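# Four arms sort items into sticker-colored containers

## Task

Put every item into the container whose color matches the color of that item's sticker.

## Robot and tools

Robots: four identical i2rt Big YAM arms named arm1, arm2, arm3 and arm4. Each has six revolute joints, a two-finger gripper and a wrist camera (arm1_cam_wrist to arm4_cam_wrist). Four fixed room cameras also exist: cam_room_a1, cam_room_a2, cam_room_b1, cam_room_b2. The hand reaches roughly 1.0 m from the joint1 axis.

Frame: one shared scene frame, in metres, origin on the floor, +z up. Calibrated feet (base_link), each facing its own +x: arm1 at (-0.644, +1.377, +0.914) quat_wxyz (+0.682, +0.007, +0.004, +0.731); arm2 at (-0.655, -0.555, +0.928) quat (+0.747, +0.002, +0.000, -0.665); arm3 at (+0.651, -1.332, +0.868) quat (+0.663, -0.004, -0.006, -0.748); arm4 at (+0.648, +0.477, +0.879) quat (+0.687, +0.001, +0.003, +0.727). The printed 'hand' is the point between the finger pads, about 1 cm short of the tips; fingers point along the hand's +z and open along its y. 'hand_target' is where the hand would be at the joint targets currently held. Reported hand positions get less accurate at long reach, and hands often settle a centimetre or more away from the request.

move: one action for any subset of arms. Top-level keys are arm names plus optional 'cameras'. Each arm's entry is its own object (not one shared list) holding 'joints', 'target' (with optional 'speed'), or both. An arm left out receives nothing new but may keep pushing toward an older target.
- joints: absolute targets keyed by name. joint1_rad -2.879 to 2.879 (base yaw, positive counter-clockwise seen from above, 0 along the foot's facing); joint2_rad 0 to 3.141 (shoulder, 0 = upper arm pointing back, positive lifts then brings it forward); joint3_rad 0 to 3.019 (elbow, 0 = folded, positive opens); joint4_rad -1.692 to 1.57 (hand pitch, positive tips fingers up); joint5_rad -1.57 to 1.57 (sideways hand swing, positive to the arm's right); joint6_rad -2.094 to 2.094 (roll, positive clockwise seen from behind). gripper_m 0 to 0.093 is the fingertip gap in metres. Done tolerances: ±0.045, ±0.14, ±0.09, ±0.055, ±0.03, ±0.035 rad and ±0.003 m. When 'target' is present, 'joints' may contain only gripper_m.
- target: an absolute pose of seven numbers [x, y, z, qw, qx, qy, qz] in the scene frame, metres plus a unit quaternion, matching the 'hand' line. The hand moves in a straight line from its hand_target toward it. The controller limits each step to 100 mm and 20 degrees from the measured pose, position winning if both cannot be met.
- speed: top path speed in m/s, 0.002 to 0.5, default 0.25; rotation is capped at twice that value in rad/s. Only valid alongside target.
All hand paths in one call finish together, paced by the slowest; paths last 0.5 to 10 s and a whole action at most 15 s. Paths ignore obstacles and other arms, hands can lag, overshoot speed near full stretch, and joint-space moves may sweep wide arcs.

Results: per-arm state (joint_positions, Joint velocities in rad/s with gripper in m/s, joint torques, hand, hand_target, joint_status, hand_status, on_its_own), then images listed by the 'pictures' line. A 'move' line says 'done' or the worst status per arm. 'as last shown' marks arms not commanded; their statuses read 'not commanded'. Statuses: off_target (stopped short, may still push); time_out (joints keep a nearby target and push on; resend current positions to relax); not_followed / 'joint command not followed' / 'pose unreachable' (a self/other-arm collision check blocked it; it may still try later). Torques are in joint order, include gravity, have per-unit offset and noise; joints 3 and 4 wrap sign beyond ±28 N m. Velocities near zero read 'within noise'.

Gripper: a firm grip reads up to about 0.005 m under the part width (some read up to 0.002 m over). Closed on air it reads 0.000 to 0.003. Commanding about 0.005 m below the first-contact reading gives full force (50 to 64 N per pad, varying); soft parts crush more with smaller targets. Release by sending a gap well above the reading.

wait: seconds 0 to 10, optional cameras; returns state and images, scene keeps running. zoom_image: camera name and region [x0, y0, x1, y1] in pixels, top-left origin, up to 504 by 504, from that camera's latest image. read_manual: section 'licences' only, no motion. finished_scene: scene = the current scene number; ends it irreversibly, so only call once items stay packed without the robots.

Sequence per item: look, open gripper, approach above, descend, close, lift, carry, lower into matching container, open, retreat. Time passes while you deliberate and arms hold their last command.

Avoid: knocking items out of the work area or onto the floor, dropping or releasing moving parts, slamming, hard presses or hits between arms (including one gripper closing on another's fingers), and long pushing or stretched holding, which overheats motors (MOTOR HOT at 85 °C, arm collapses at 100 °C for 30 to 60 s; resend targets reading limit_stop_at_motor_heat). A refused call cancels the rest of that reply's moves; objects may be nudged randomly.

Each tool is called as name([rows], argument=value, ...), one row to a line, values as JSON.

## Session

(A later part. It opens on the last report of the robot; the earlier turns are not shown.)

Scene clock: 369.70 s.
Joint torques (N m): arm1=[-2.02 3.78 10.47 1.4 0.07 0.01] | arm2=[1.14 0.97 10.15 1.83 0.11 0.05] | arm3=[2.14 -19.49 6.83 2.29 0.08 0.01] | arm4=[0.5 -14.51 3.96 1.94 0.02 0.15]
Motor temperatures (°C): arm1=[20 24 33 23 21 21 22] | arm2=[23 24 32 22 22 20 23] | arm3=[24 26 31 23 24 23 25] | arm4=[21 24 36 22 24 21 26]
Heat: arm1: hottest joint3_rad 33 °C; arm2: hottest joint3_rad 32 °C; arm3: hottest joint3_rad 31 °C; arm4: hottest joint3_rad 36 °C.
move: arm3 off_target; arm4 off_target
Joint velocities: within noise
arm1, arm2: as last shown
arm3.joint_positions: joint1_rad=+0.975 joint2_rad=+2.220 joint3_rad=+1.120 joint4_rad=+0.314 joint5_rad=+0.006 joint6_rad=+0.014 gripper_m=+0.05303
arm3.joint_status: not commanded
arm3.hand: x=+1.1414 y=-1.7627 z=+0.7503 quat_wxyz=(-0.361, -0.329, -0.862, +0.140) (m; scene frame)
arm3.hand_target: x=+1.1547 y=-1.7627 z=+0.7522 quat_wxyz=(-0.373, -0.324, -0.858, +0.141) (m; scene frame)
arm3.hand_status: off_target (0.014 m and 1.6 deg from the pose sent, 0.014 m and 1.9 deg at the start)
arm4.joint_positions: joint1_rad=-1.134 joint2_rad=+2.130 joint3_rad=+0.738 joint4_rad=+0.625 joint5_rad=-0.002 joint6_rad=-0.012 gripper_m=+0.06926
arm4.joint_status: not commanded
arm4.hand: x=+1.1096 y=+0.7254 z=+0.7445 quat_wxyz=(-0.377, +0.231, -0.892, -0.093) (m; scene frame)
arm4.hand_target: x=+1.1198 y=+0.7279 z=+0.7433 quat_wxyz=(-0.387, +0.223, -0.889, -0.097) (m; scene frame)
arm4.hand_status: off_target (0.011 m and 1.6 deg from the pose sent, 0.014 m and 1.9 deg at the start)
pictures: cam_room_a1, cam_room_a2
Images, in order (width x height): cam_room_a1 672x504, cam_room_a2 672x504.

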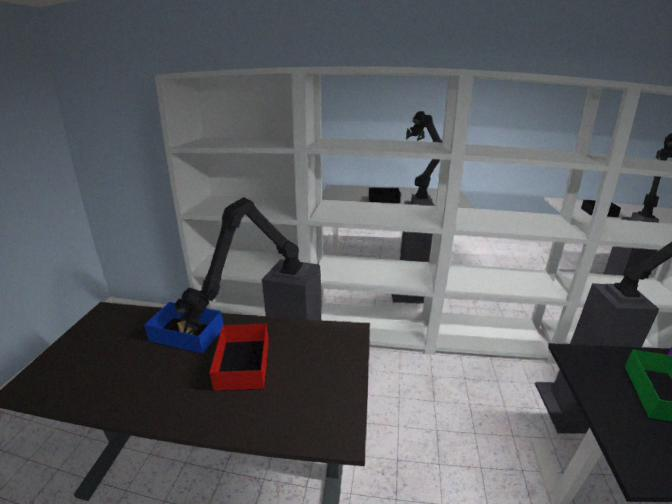

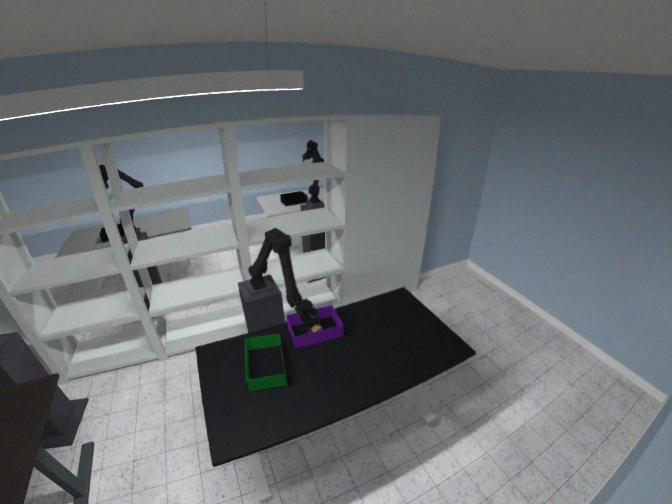

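move(arm3={"target": [1.155, -1.763, 0.744, 0.373, 0.3242, 0.8579, -0.1409], "speed": 0.06}, arm4={"target": [1.12, 0.728, 0.735, 0.3867, -0.2234, 0.8895, 0.0971], "speed": 0.06}, cameras=[])

move(arm3={"target": [1.155, -1.763, 0.738, 0.373, 0.3242, 0.8579, -0.1409], "speed": 0.06}, arm4={"target": [1.12, 0.728, 0.728, 0.3867, -0.2234, 0.8895, 0.0971], "speed": 0.06}, cameras=["cam_room_a1", "cam_room_a2"])

Scene clock: 376.97 s.
Joint torques (N m): arm1=[-1.55 3.6 10.35 1.35 0.1 0.03] | arm2=[1.08 1.08 10.17 1.84 0.1 0.06] | arm3=[1.96 -18.32 7.17 2.19 0.08 0.01] | arm4=[0.09 -14.39 3.79 1.91 0.02 0.11]
Motor temperatures (°C): arm1=[20 23 33 23 21 21 22] | arm2=[23 24 32 22 22 20 23] | arm3=[24 26 30 23 24 23 25] | arm4=[21 24 34 22 24 21 26]
Heat: arm1: hottest joint3_rad 33 °C; arm2: hottest joint3_rad 32 °C; arm3: hottest joint3_rad 30 °C; arm4: hottest joint3_rad 34 °C.
move: arm3 off_target; arm4 done
Joint velocities: within noise
arm1.joint_positions: joint1_rad=-2.251 joint2_rad=+0.596 joint3_rad=+1.292 joint4_rad=-1.292 joint5_rad=-0.010 joint6_rad=-0.002 gripper_m=+0.09297
arm1.joint_status: not commanded
arm1.hand: x=-0.4359 y=+1.2374 z=+1.4165 quat_wxyz=(-0.441, -0.262, -0.847, +0.138) (m; scene frame)
arm1.hand_target: x=-0.4366 y=+1.2374 z=+1.4181 quat_wxyz=(-0.439, -0.262, -0.848, +0.139) (m; scene frame)
arm1.hand_status: not commanded
arm2.joint_positions: joint1_rad=+0.917 joint2_rad=+0.594 joint3_rad=+1.296 joint4_rad=-1.287 joint5_rad=+0.003 joint6_rad=+0.005 gripper_m=+0.09294
arm2.joint_status: not commanded
arm2.hand: x=-0.4480 y=-0.6819 z=+1.4378 quat_wxyz=(-0.457, -0.237, -0.848, +0.124) (m; scene frame)
arm2.hand_target: x=-0.4475 y=-0.6812 z=+1.4358 quat_wxyz=(-0.450, -0.236, -0.852, +0.122) (m; scene frame)
arm2.hand_status: not commanded
arm3.joint_positions: joint1_rad=+0.975 joint2_rad=+2.229 joint3_rad=+1.120 joint4_rad=+0.331 joint5_rad=+0.006 joint6_rad=+0.014 gripper_m=+0.05303
arm3.joint_status: not commanded
arm3.hand: x=+1.1421 y=-1.7633 z=+0.7481 quat_wxyz=(-0.365, -0.328, -0.860, +0.141) (m; scene frame)
arm3.hand_target: x=+1.1546 y=-1.7626 z=+0.7442 quat_wxyz=(-0.373, -0.324, -0.858, +0.141) (m; scene frame)
arm3.hand_status: off_target (0.014 m and 1.1 deg from the pose sent, 0.015 m and 1.6 deg at the start)
arm4.joint_positions: joint1_rad=-1.134 joint2_rad=+2.153 joint3_rad=+0.745 joint4_rad=+0.645 joint5_rad=-0.002 joint6_rad=-0.012 gripper_m=+0.06926
arm4.joint_status: not commanded
arm4.hand: x=+1.1109 y=+0.7260 z=+0.7385 quat_wxyz=(-0.379, +0.231, -0.891, -0.093) (m; scene frame)
arm4.hand_target: x=+1.1197 y=+0.7279 z=+0.7351 quat_wxyz=(-0.386, +0.224, -0.890, -0.097) (m; scene frame)
arm4.hand_status: done (0.010 m and 1.3 deg from the pose sent, 0.014 m and 1.6 deg at the start)
pictures: none
No camera images: "cameras" was empty.

Scene clock: 377.93 s.
Joint torques (N m): arm1=[-1.38 3.37 10.36 1.5 0.08 0.03] | arm2=[1.2 0.91 10.17 1.87 0.11 0.07] | arm3=[2.08 -17.44 7.42 2.03 0.09 0] | arm4=[0.32 -14.27 3.81 1.69 0.01 0.14]
Motor temperatures (°C): arm1=[20 23 33 23 21 21 22] | arm2=[23 24 32 22 22 20 23] | arm3=[24 26 30 23 24 23 25] | arm4=[21 24 34 22 24 21 26]
Heat: arm1: hottest joint3_rad 33 °C; arm2: hottest joint3_rad 32 °C; arm3: hottest joint3_rad 30 °C; arm4: hottest joint3_rad 34 °C.
move: arm3 off_target; arm4 off_target
Joint velocities: within noise
arm1, arm2: as last shown
arm3.joint_positions: joint1_rad=+0.975 joint2_rad=+2.233 joint3_rad=+1.120 joint4_rad=+0.346 joint5_rad=+0.006 joint6_rad=+0.015 gripper_m=+0.05303
arm3.joint_status: not commanded
arm3.hand: x=+1.1432 y=-1.7643 z=+0.7480 quat_wxyz=(-0.369, -0.328, -0.858, +0.143) (m; scene frame)
arm3.hand_target: x=+1.1544 y=-1.7625 z=+0.7382 quat_wxyz=(-0.373, -0.324, -0.858, +0.141) (m; scene frame)
arm3.hand_status: off_target (0.016 m and 0.7 deg from the pose sent, 0.016 m and 1.1 deg at the start)
arm4.joint_positions: joint1_rad=-1.134 joint2_rad=+2.163 joint3_rad=+0.752 joint4_rad=+0.666 joint5_rad=-0.002 joint6_rad=-0.012 gripper_m=+0.06926
arm4.joint_status: not commanded
arm4.hand: x=+1.1150 y=+0.7283 z=+0.7388 quat_wxyz=(-0.387, +0.230, -0.888, -0.096) (m; scene frame)
arm4.hand_target: x=+1.1195 y=+0.7278 z=+0.7282 quat_wxyz=(-0.386, +0.223, -0.890, -0.097) (m; scene frame)
arm4.hand_status: off_target (0.012 m and 0.8 deg from the pose sent, 0.014 m and 1.3 deg at the start)
pictures: cam_room_a1, cam_room_a2
Images, in order (width x height): cam_room_a1 672x504, cam_room_a2 672x504.

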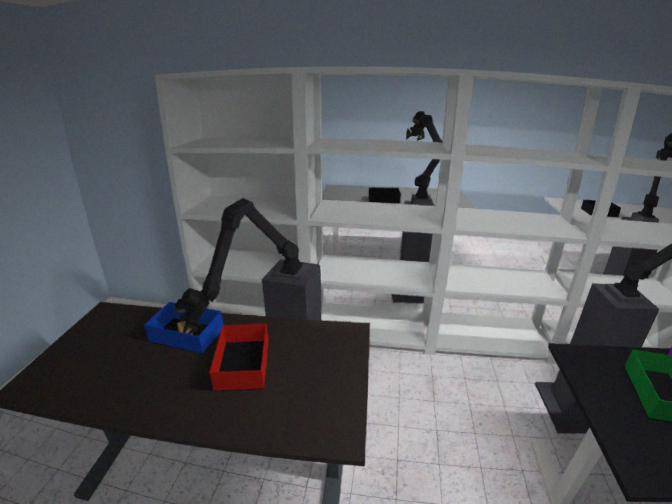

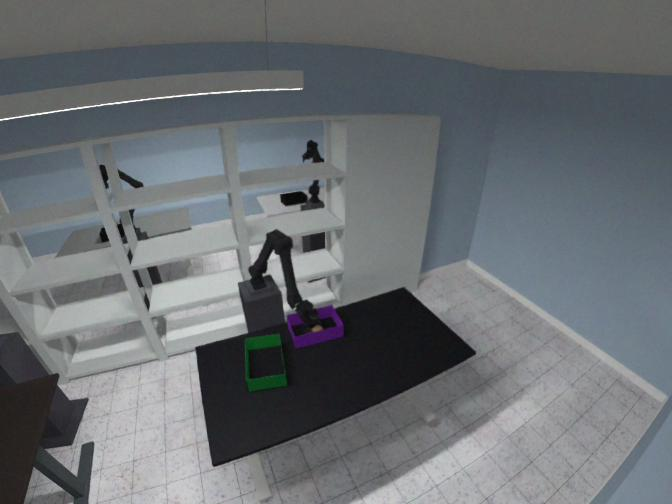

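move(arm3={"joints": {"gripper_m": 0.093}}, arm4={"joints": {"gripper_m": 0.093}}, cameras=["arm3_cam_wrist", "arm4_cam_wrist"])

move(arm3={"target": [1.108, -1.728, 0.81, 0.373, 0.3242, 0.8579, -0.1409], "speed": 0.12}, arm4={"target": [1.078, 0.705, 0.80, 0.3867, -0.2234, 0.8895, 0.0971], "speed": 0.12}, cameras=["arm3_cam_wrist", "arm4_cam_wrist"])

Scene clock: 383.17 s.
Joint torques (N m): arm1=[-2.14 3.66 10.39 1.36 0.11 -0.03] | arm2=[1.14 1.03 10.14 1.83 0.11 0.06] | arm3=[2.08 -17.9 7.28 1.81 0.04 -0.02] | arm4=[0.44 -13.92 3.56 1.63 0.03 0.16]
Motor temperatures (°C): arm1=[20 23 33 23 21 21 22] | arm2=[23 24 32 22 22 20 23] | arm3=[24 26 30 23 24 23 25] | arm4=[21 24 34 22 24 21 26]
Heat: arm1: hottest joint3_rad 33 °C; arm2: hottest joint3_rad 32 °C; arm3: hottest joint3_rad 30 °C; arm4: hottest joint3_rad 34 °C.
move: arm3 done; arm4 done
Joint velocities: within noise
arm1, arm2: as last shown
arm3.joint_positions: joint1_rad=+0.975 joint2_rad=+2.238 joint3_rad=+1.121 joint4_rad=+0.350 joint5_rad=+0.007 joint6_rad=+0.018 gripper_m=+0.09297
arm3.joint_status: all done
arm3.hand: x=+1.1431 y=-1.7645 z=+0.7461 quat_wxyz=(-0.369, -0.329, -0.857, +0.143) (m; scene frame)
arm3.hand_target: x=+1.1545 y=-1.7625 z=+0.7383 quat_wxyz=(-0.373, -0.324, -0.858, +0.141) (m; scene frame)
arm3.hand_status: not commanded
arm4.joint_positions: joint1_rad=-1.134 joint2_rad=+2.168 joint3_rad=+0.756 joint4_rad=+0.668 joint5_rad=-0.002 joint6_rad=-0.012 gripper_m=+0.09292
arm4.joint_status: all done
arm4.hand: x=+1.1158 y=+0.7288 z=+0.7375 quat_wxyz=(-0.387, +0.230, -0.888, -0.096) (m; scene frame)
arm4.hand_target: x=+1.1196 y=+0.7279 z=+0.7283 quat_wxyz=(-0.387, +0.223, -0.889, -0.097) (m; scene frame)
arm4.hand_status: not commanded
pictures: arm3_cam_wrist, arm4_cam_wrist
Images, in order (width x height): arm3_cam_wrist 672x504, arm4_cam_wrist 672x504.

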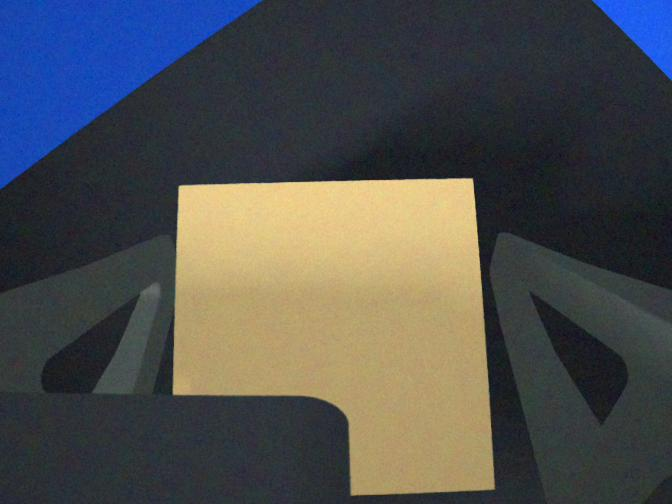

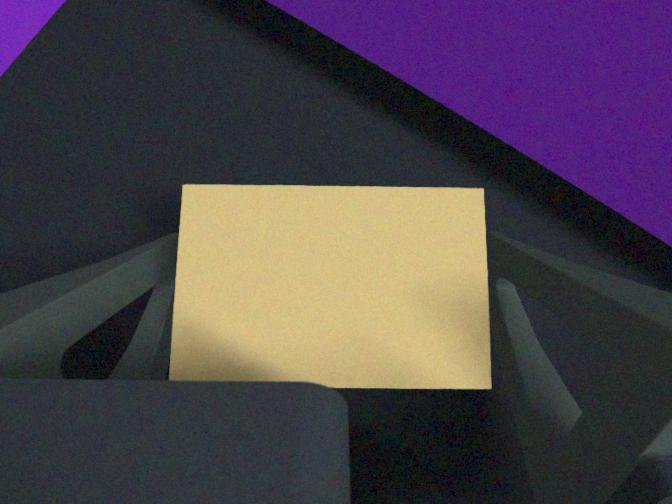

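Scene clock: 384.53 s.
Joint torques (N m): arm1=[-1.96 3.49 10.47 1.25 0.09 0.01] | arm2=[1.26 1.03 10.11 1.85 0.11 0.06] | arm3=[1.38 -18.73 4.88 1.16 0.07 -0.09] | arm4=[0.21 -14.92 2.7 0.73 0 0.11]
Motor temperatures (°C): arm1=[20 23 33 23 21 21 22] | arm2=[23 24 32 22 22 20 23] | arm3=[24 26 30 23 24 23 25] | arm4=[21 24 33 22 24 21 26]
Heat: arm1: hottest joint3_rad 33 °C; arm2: hottest joint3_rad 32 °C; arm3: hottest joint3_rad 30 °C; arm4: hottest joint3_rad 33 °C.
move: arm3 done; arm4 done
Joint velocities: within noise
arm1, arm2: as last shown
arm3.joint_positions: joint1_rad=+0.976 joint2_rad=+2.022 joint3_rad=+0.943 joint4_rad=+0.327 joint5_rad=-0.001 joint6_rad=+0.017 gripper_m=+0.09297
arm3.joint_status: not commanded
arm3.hand: x=+1.1097 y=-1.7313 z=+0.8102 quat_wxyz=(-0.377, -0.326, -0.855, +0.141) (m; scene frame)
arm3.hand_target: x=+1.1081 y=-1.7280 z=+0.8100 quat_wxyz=(-0.373, -0.324, -0.858, +0.141) (m; scene frame)
arm3.hand_status: done (0.004 m and 0.6 deg from the pose sent, 0.082 m and 0.8 deg at the start)
arm4.joint_positions: joint1_rad=-1.136 joint2_rad=+1.934 joint3_rad=+0.595 joint4_rad=+0.605 joint5_rad=-0.001 joint6_rad=-0.012 gripper_m=+0.09292
arm4.joint_status: not commanded
arm4.hand: x=+1.0800 y=+0.7083 z=+0.8001 quat_wxyz=(-0.392, +0.228, -0.886, -0.096) (m; scene frame)
arm4.hand_target: x=+1.0780 y=+0.7050 z=+0.7999 quat_wxyz=(-0.387, +0.223, -0.890, -0.097) (m; scene frame)
arm4.hand_status: done (0.004 m and 0.9 deg from the pose sent, 0.077 m and 0.8 deg at the start)
pictures: arm3_cam_wrist, arm4_cam_wrist
Images, in order (width x height): arm3_cam_wrist 672x504, arm4_cam_wrist 672x504.

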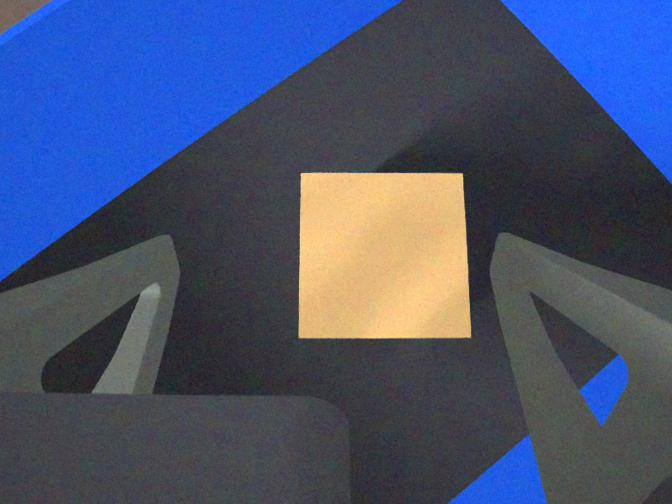

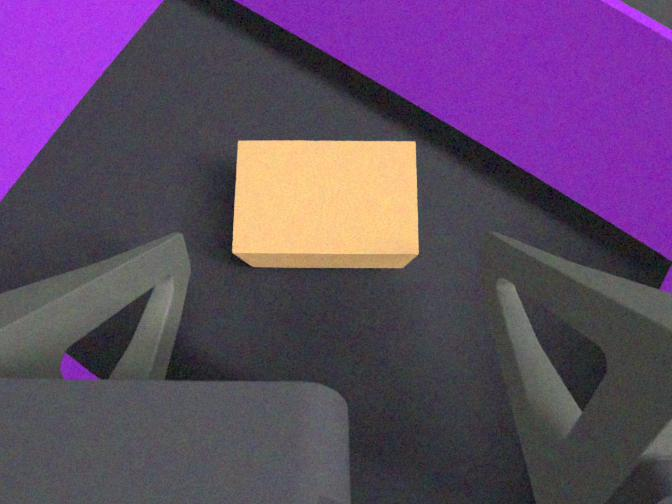

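Both items are flat in the right bins. Raise the arms clear.

move(arm3={"joints": {"joint2_rad": 0.8, "joint3_rad": 1.2, "joint4_rad": -1.0}}, arm4={"joints": {"joint2_rad": 0.8, "joint3_rad": 1.2, "joint4_rad": -1.0}}, cameras=["arm3_cam_wrist", "arm4_cam_wrist", "arm1_cam_wrist", "arm2_cam_wrist", "cam_room_b1", "cam_room_b2"])

Scene clock: 389.27 s.
Joint torques (N m): arm1=[-0.91 3.66 10.36 1.37 0.02 0] | arm2=[1.32 1.03 10.17 1.83 0.11 0.07] | arm3=[1.38 -2.43 11.51 1.31 0.07 -0.07] | arm4=[0.62 -2.9 9.28 0.96 0.02 0.12]
Motor temperatures (°C): arm1=[20 23 33 23 21 21 22] | arm2=[23 24 33 22 22 20 23] | arm3=[24 26 30 23 24 23 24] | arm4=[21 24 33 22 24 21 26]
Heat: arm1: hottest joint3_rad 33 °C; arm2: hottest joint3_rad 33 °C; arm3: hottest joint3_rad 30 °C; arm4: hottest joint3_rad 33 °C.
move: arm3 done; arm4 done
Joint velocities: within noise
arm1, arm2: as last shown
arm3.joint_positions: joint1_rad=+0.976 joint2_rad=+0.794 joint3_rad=+1.177 joint4_rad=-0.993 joint5_rad=-0.001 joint6_rad=+0.016 gripper_m=+0.09297
arm3.joint_status: all done
arm3.hand: x=+0.9226 y=-1.5622 z=+1.3209 quat_wxyz=(-0.437, -0.314, -0.827, +0.163) (m; scene frame)
arm3.hand_target: x=+0.9237 y=-1.5620 z=+1.3303 quat_wxyz=(-0.441, -0.311, -0.825, +0.165) (m; scene frame)
arm3.hand_status: not commanded
arm4.joint_positions: joint1_rad=-1.136 joint2_rad=+0.792 joint3_rad=+1.196 joint4_rad=-0.988 joint5_rad=-0.001 joint6_rad=-0.011 gripper_m=+0.09292
arm4.joint_status: all done
arm4.hand: x=+0.9681 y=+0.6488 z=+1.3393 quat_wxyz=(-0.458, +0.220, -0.854, -0.112) (m; scene frame)
arm4.hand_target: x=+0.9695 y=+0.6481 z=+1.3364 quat_wxyz=(-0.450, +0.216, -0.859, -0.113) (m; scene frame)
arm4.hand_status: not commanded
pictures: arm1_cam_wrist, arm2_cam_wrist, arm3_cam_wrist, arm4_cam_wrist, cam_room_b1, cam_room_b2
Images, in order (width x height): arm1_cam_wrist 672x504, arm2_cam_wrist 672x504, arm3_cam_wrist 672x504, arm4_cam_wrist 672x504, cam_room_b1 672x504, cam_room_b2 672x504.

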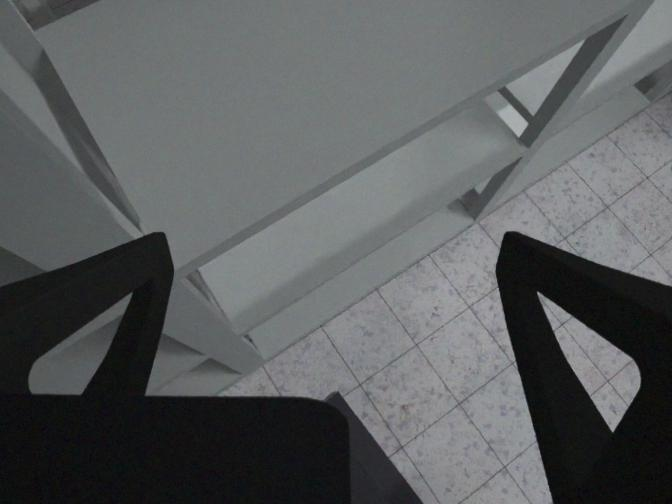

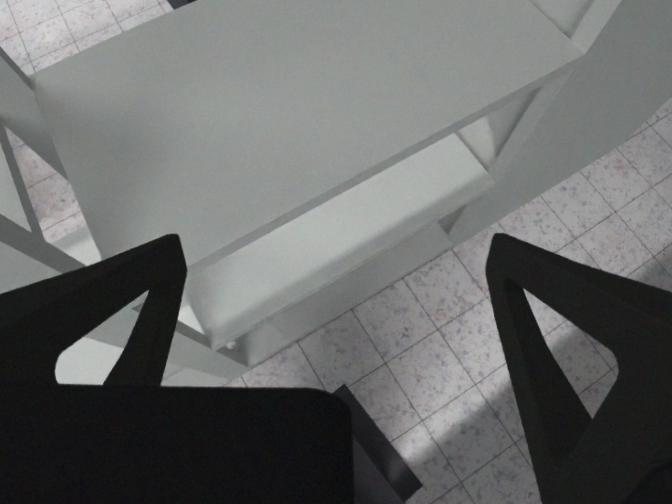

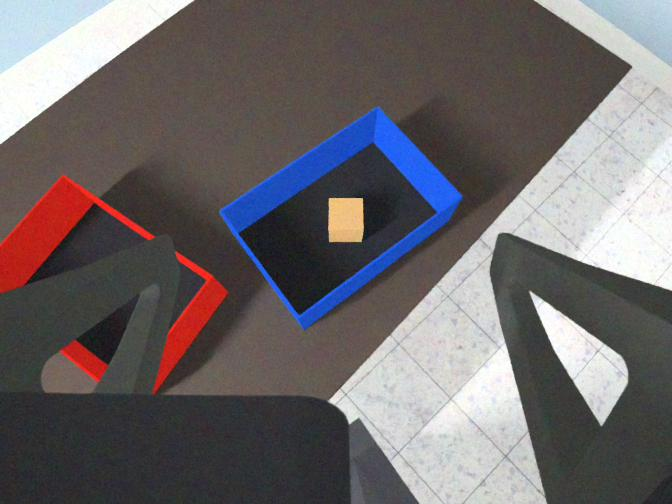

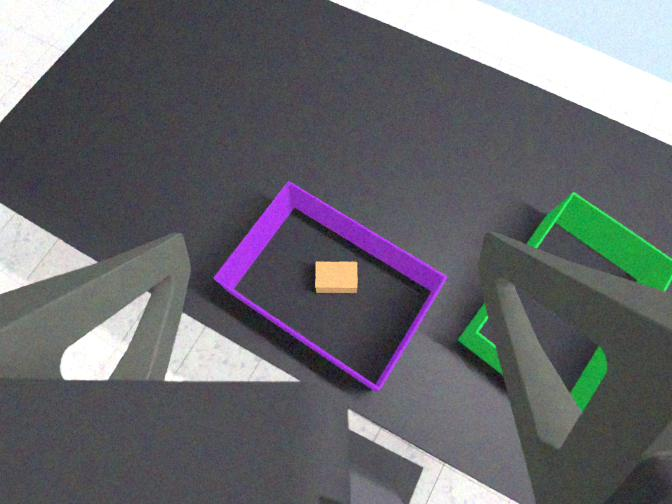

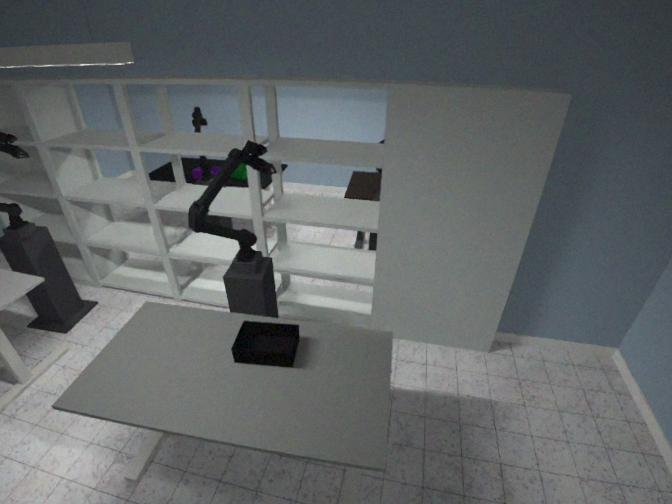

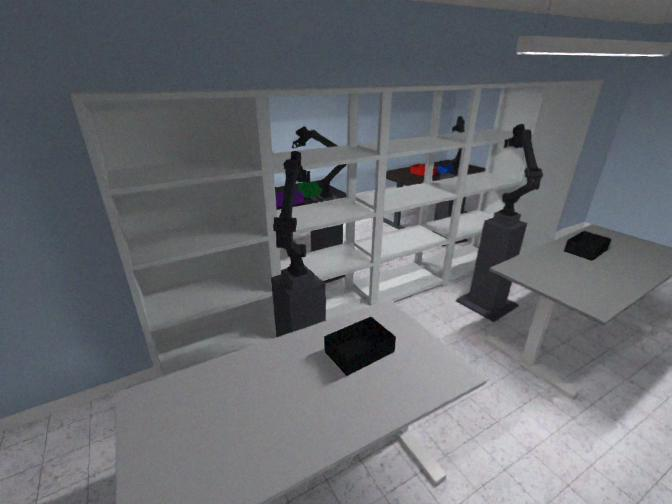

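zoom_image(camera="cam_room_b1", region=[220, 310, 310, 380])

zoom_image(camera="cam_room_b2", region=[310, 310, 410, 380])

Scaled by 5.600.

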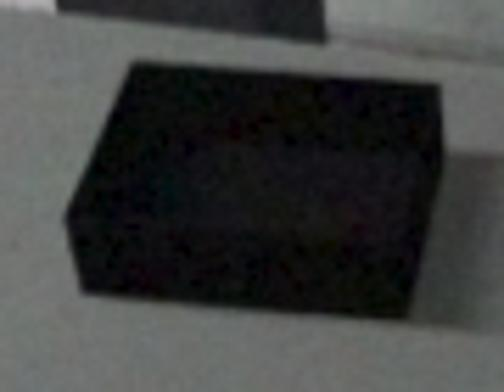

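Scaled by 5.040.

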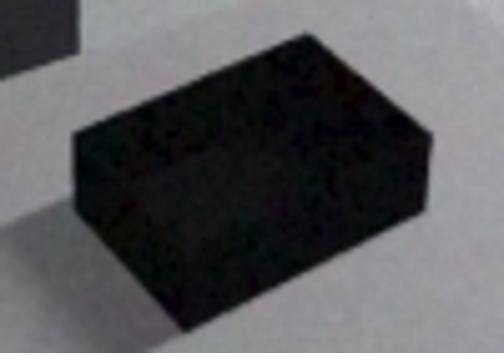

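Trays are empty and both items are placed.

finished_scene(scene=3)

The scene is finished: the task was done.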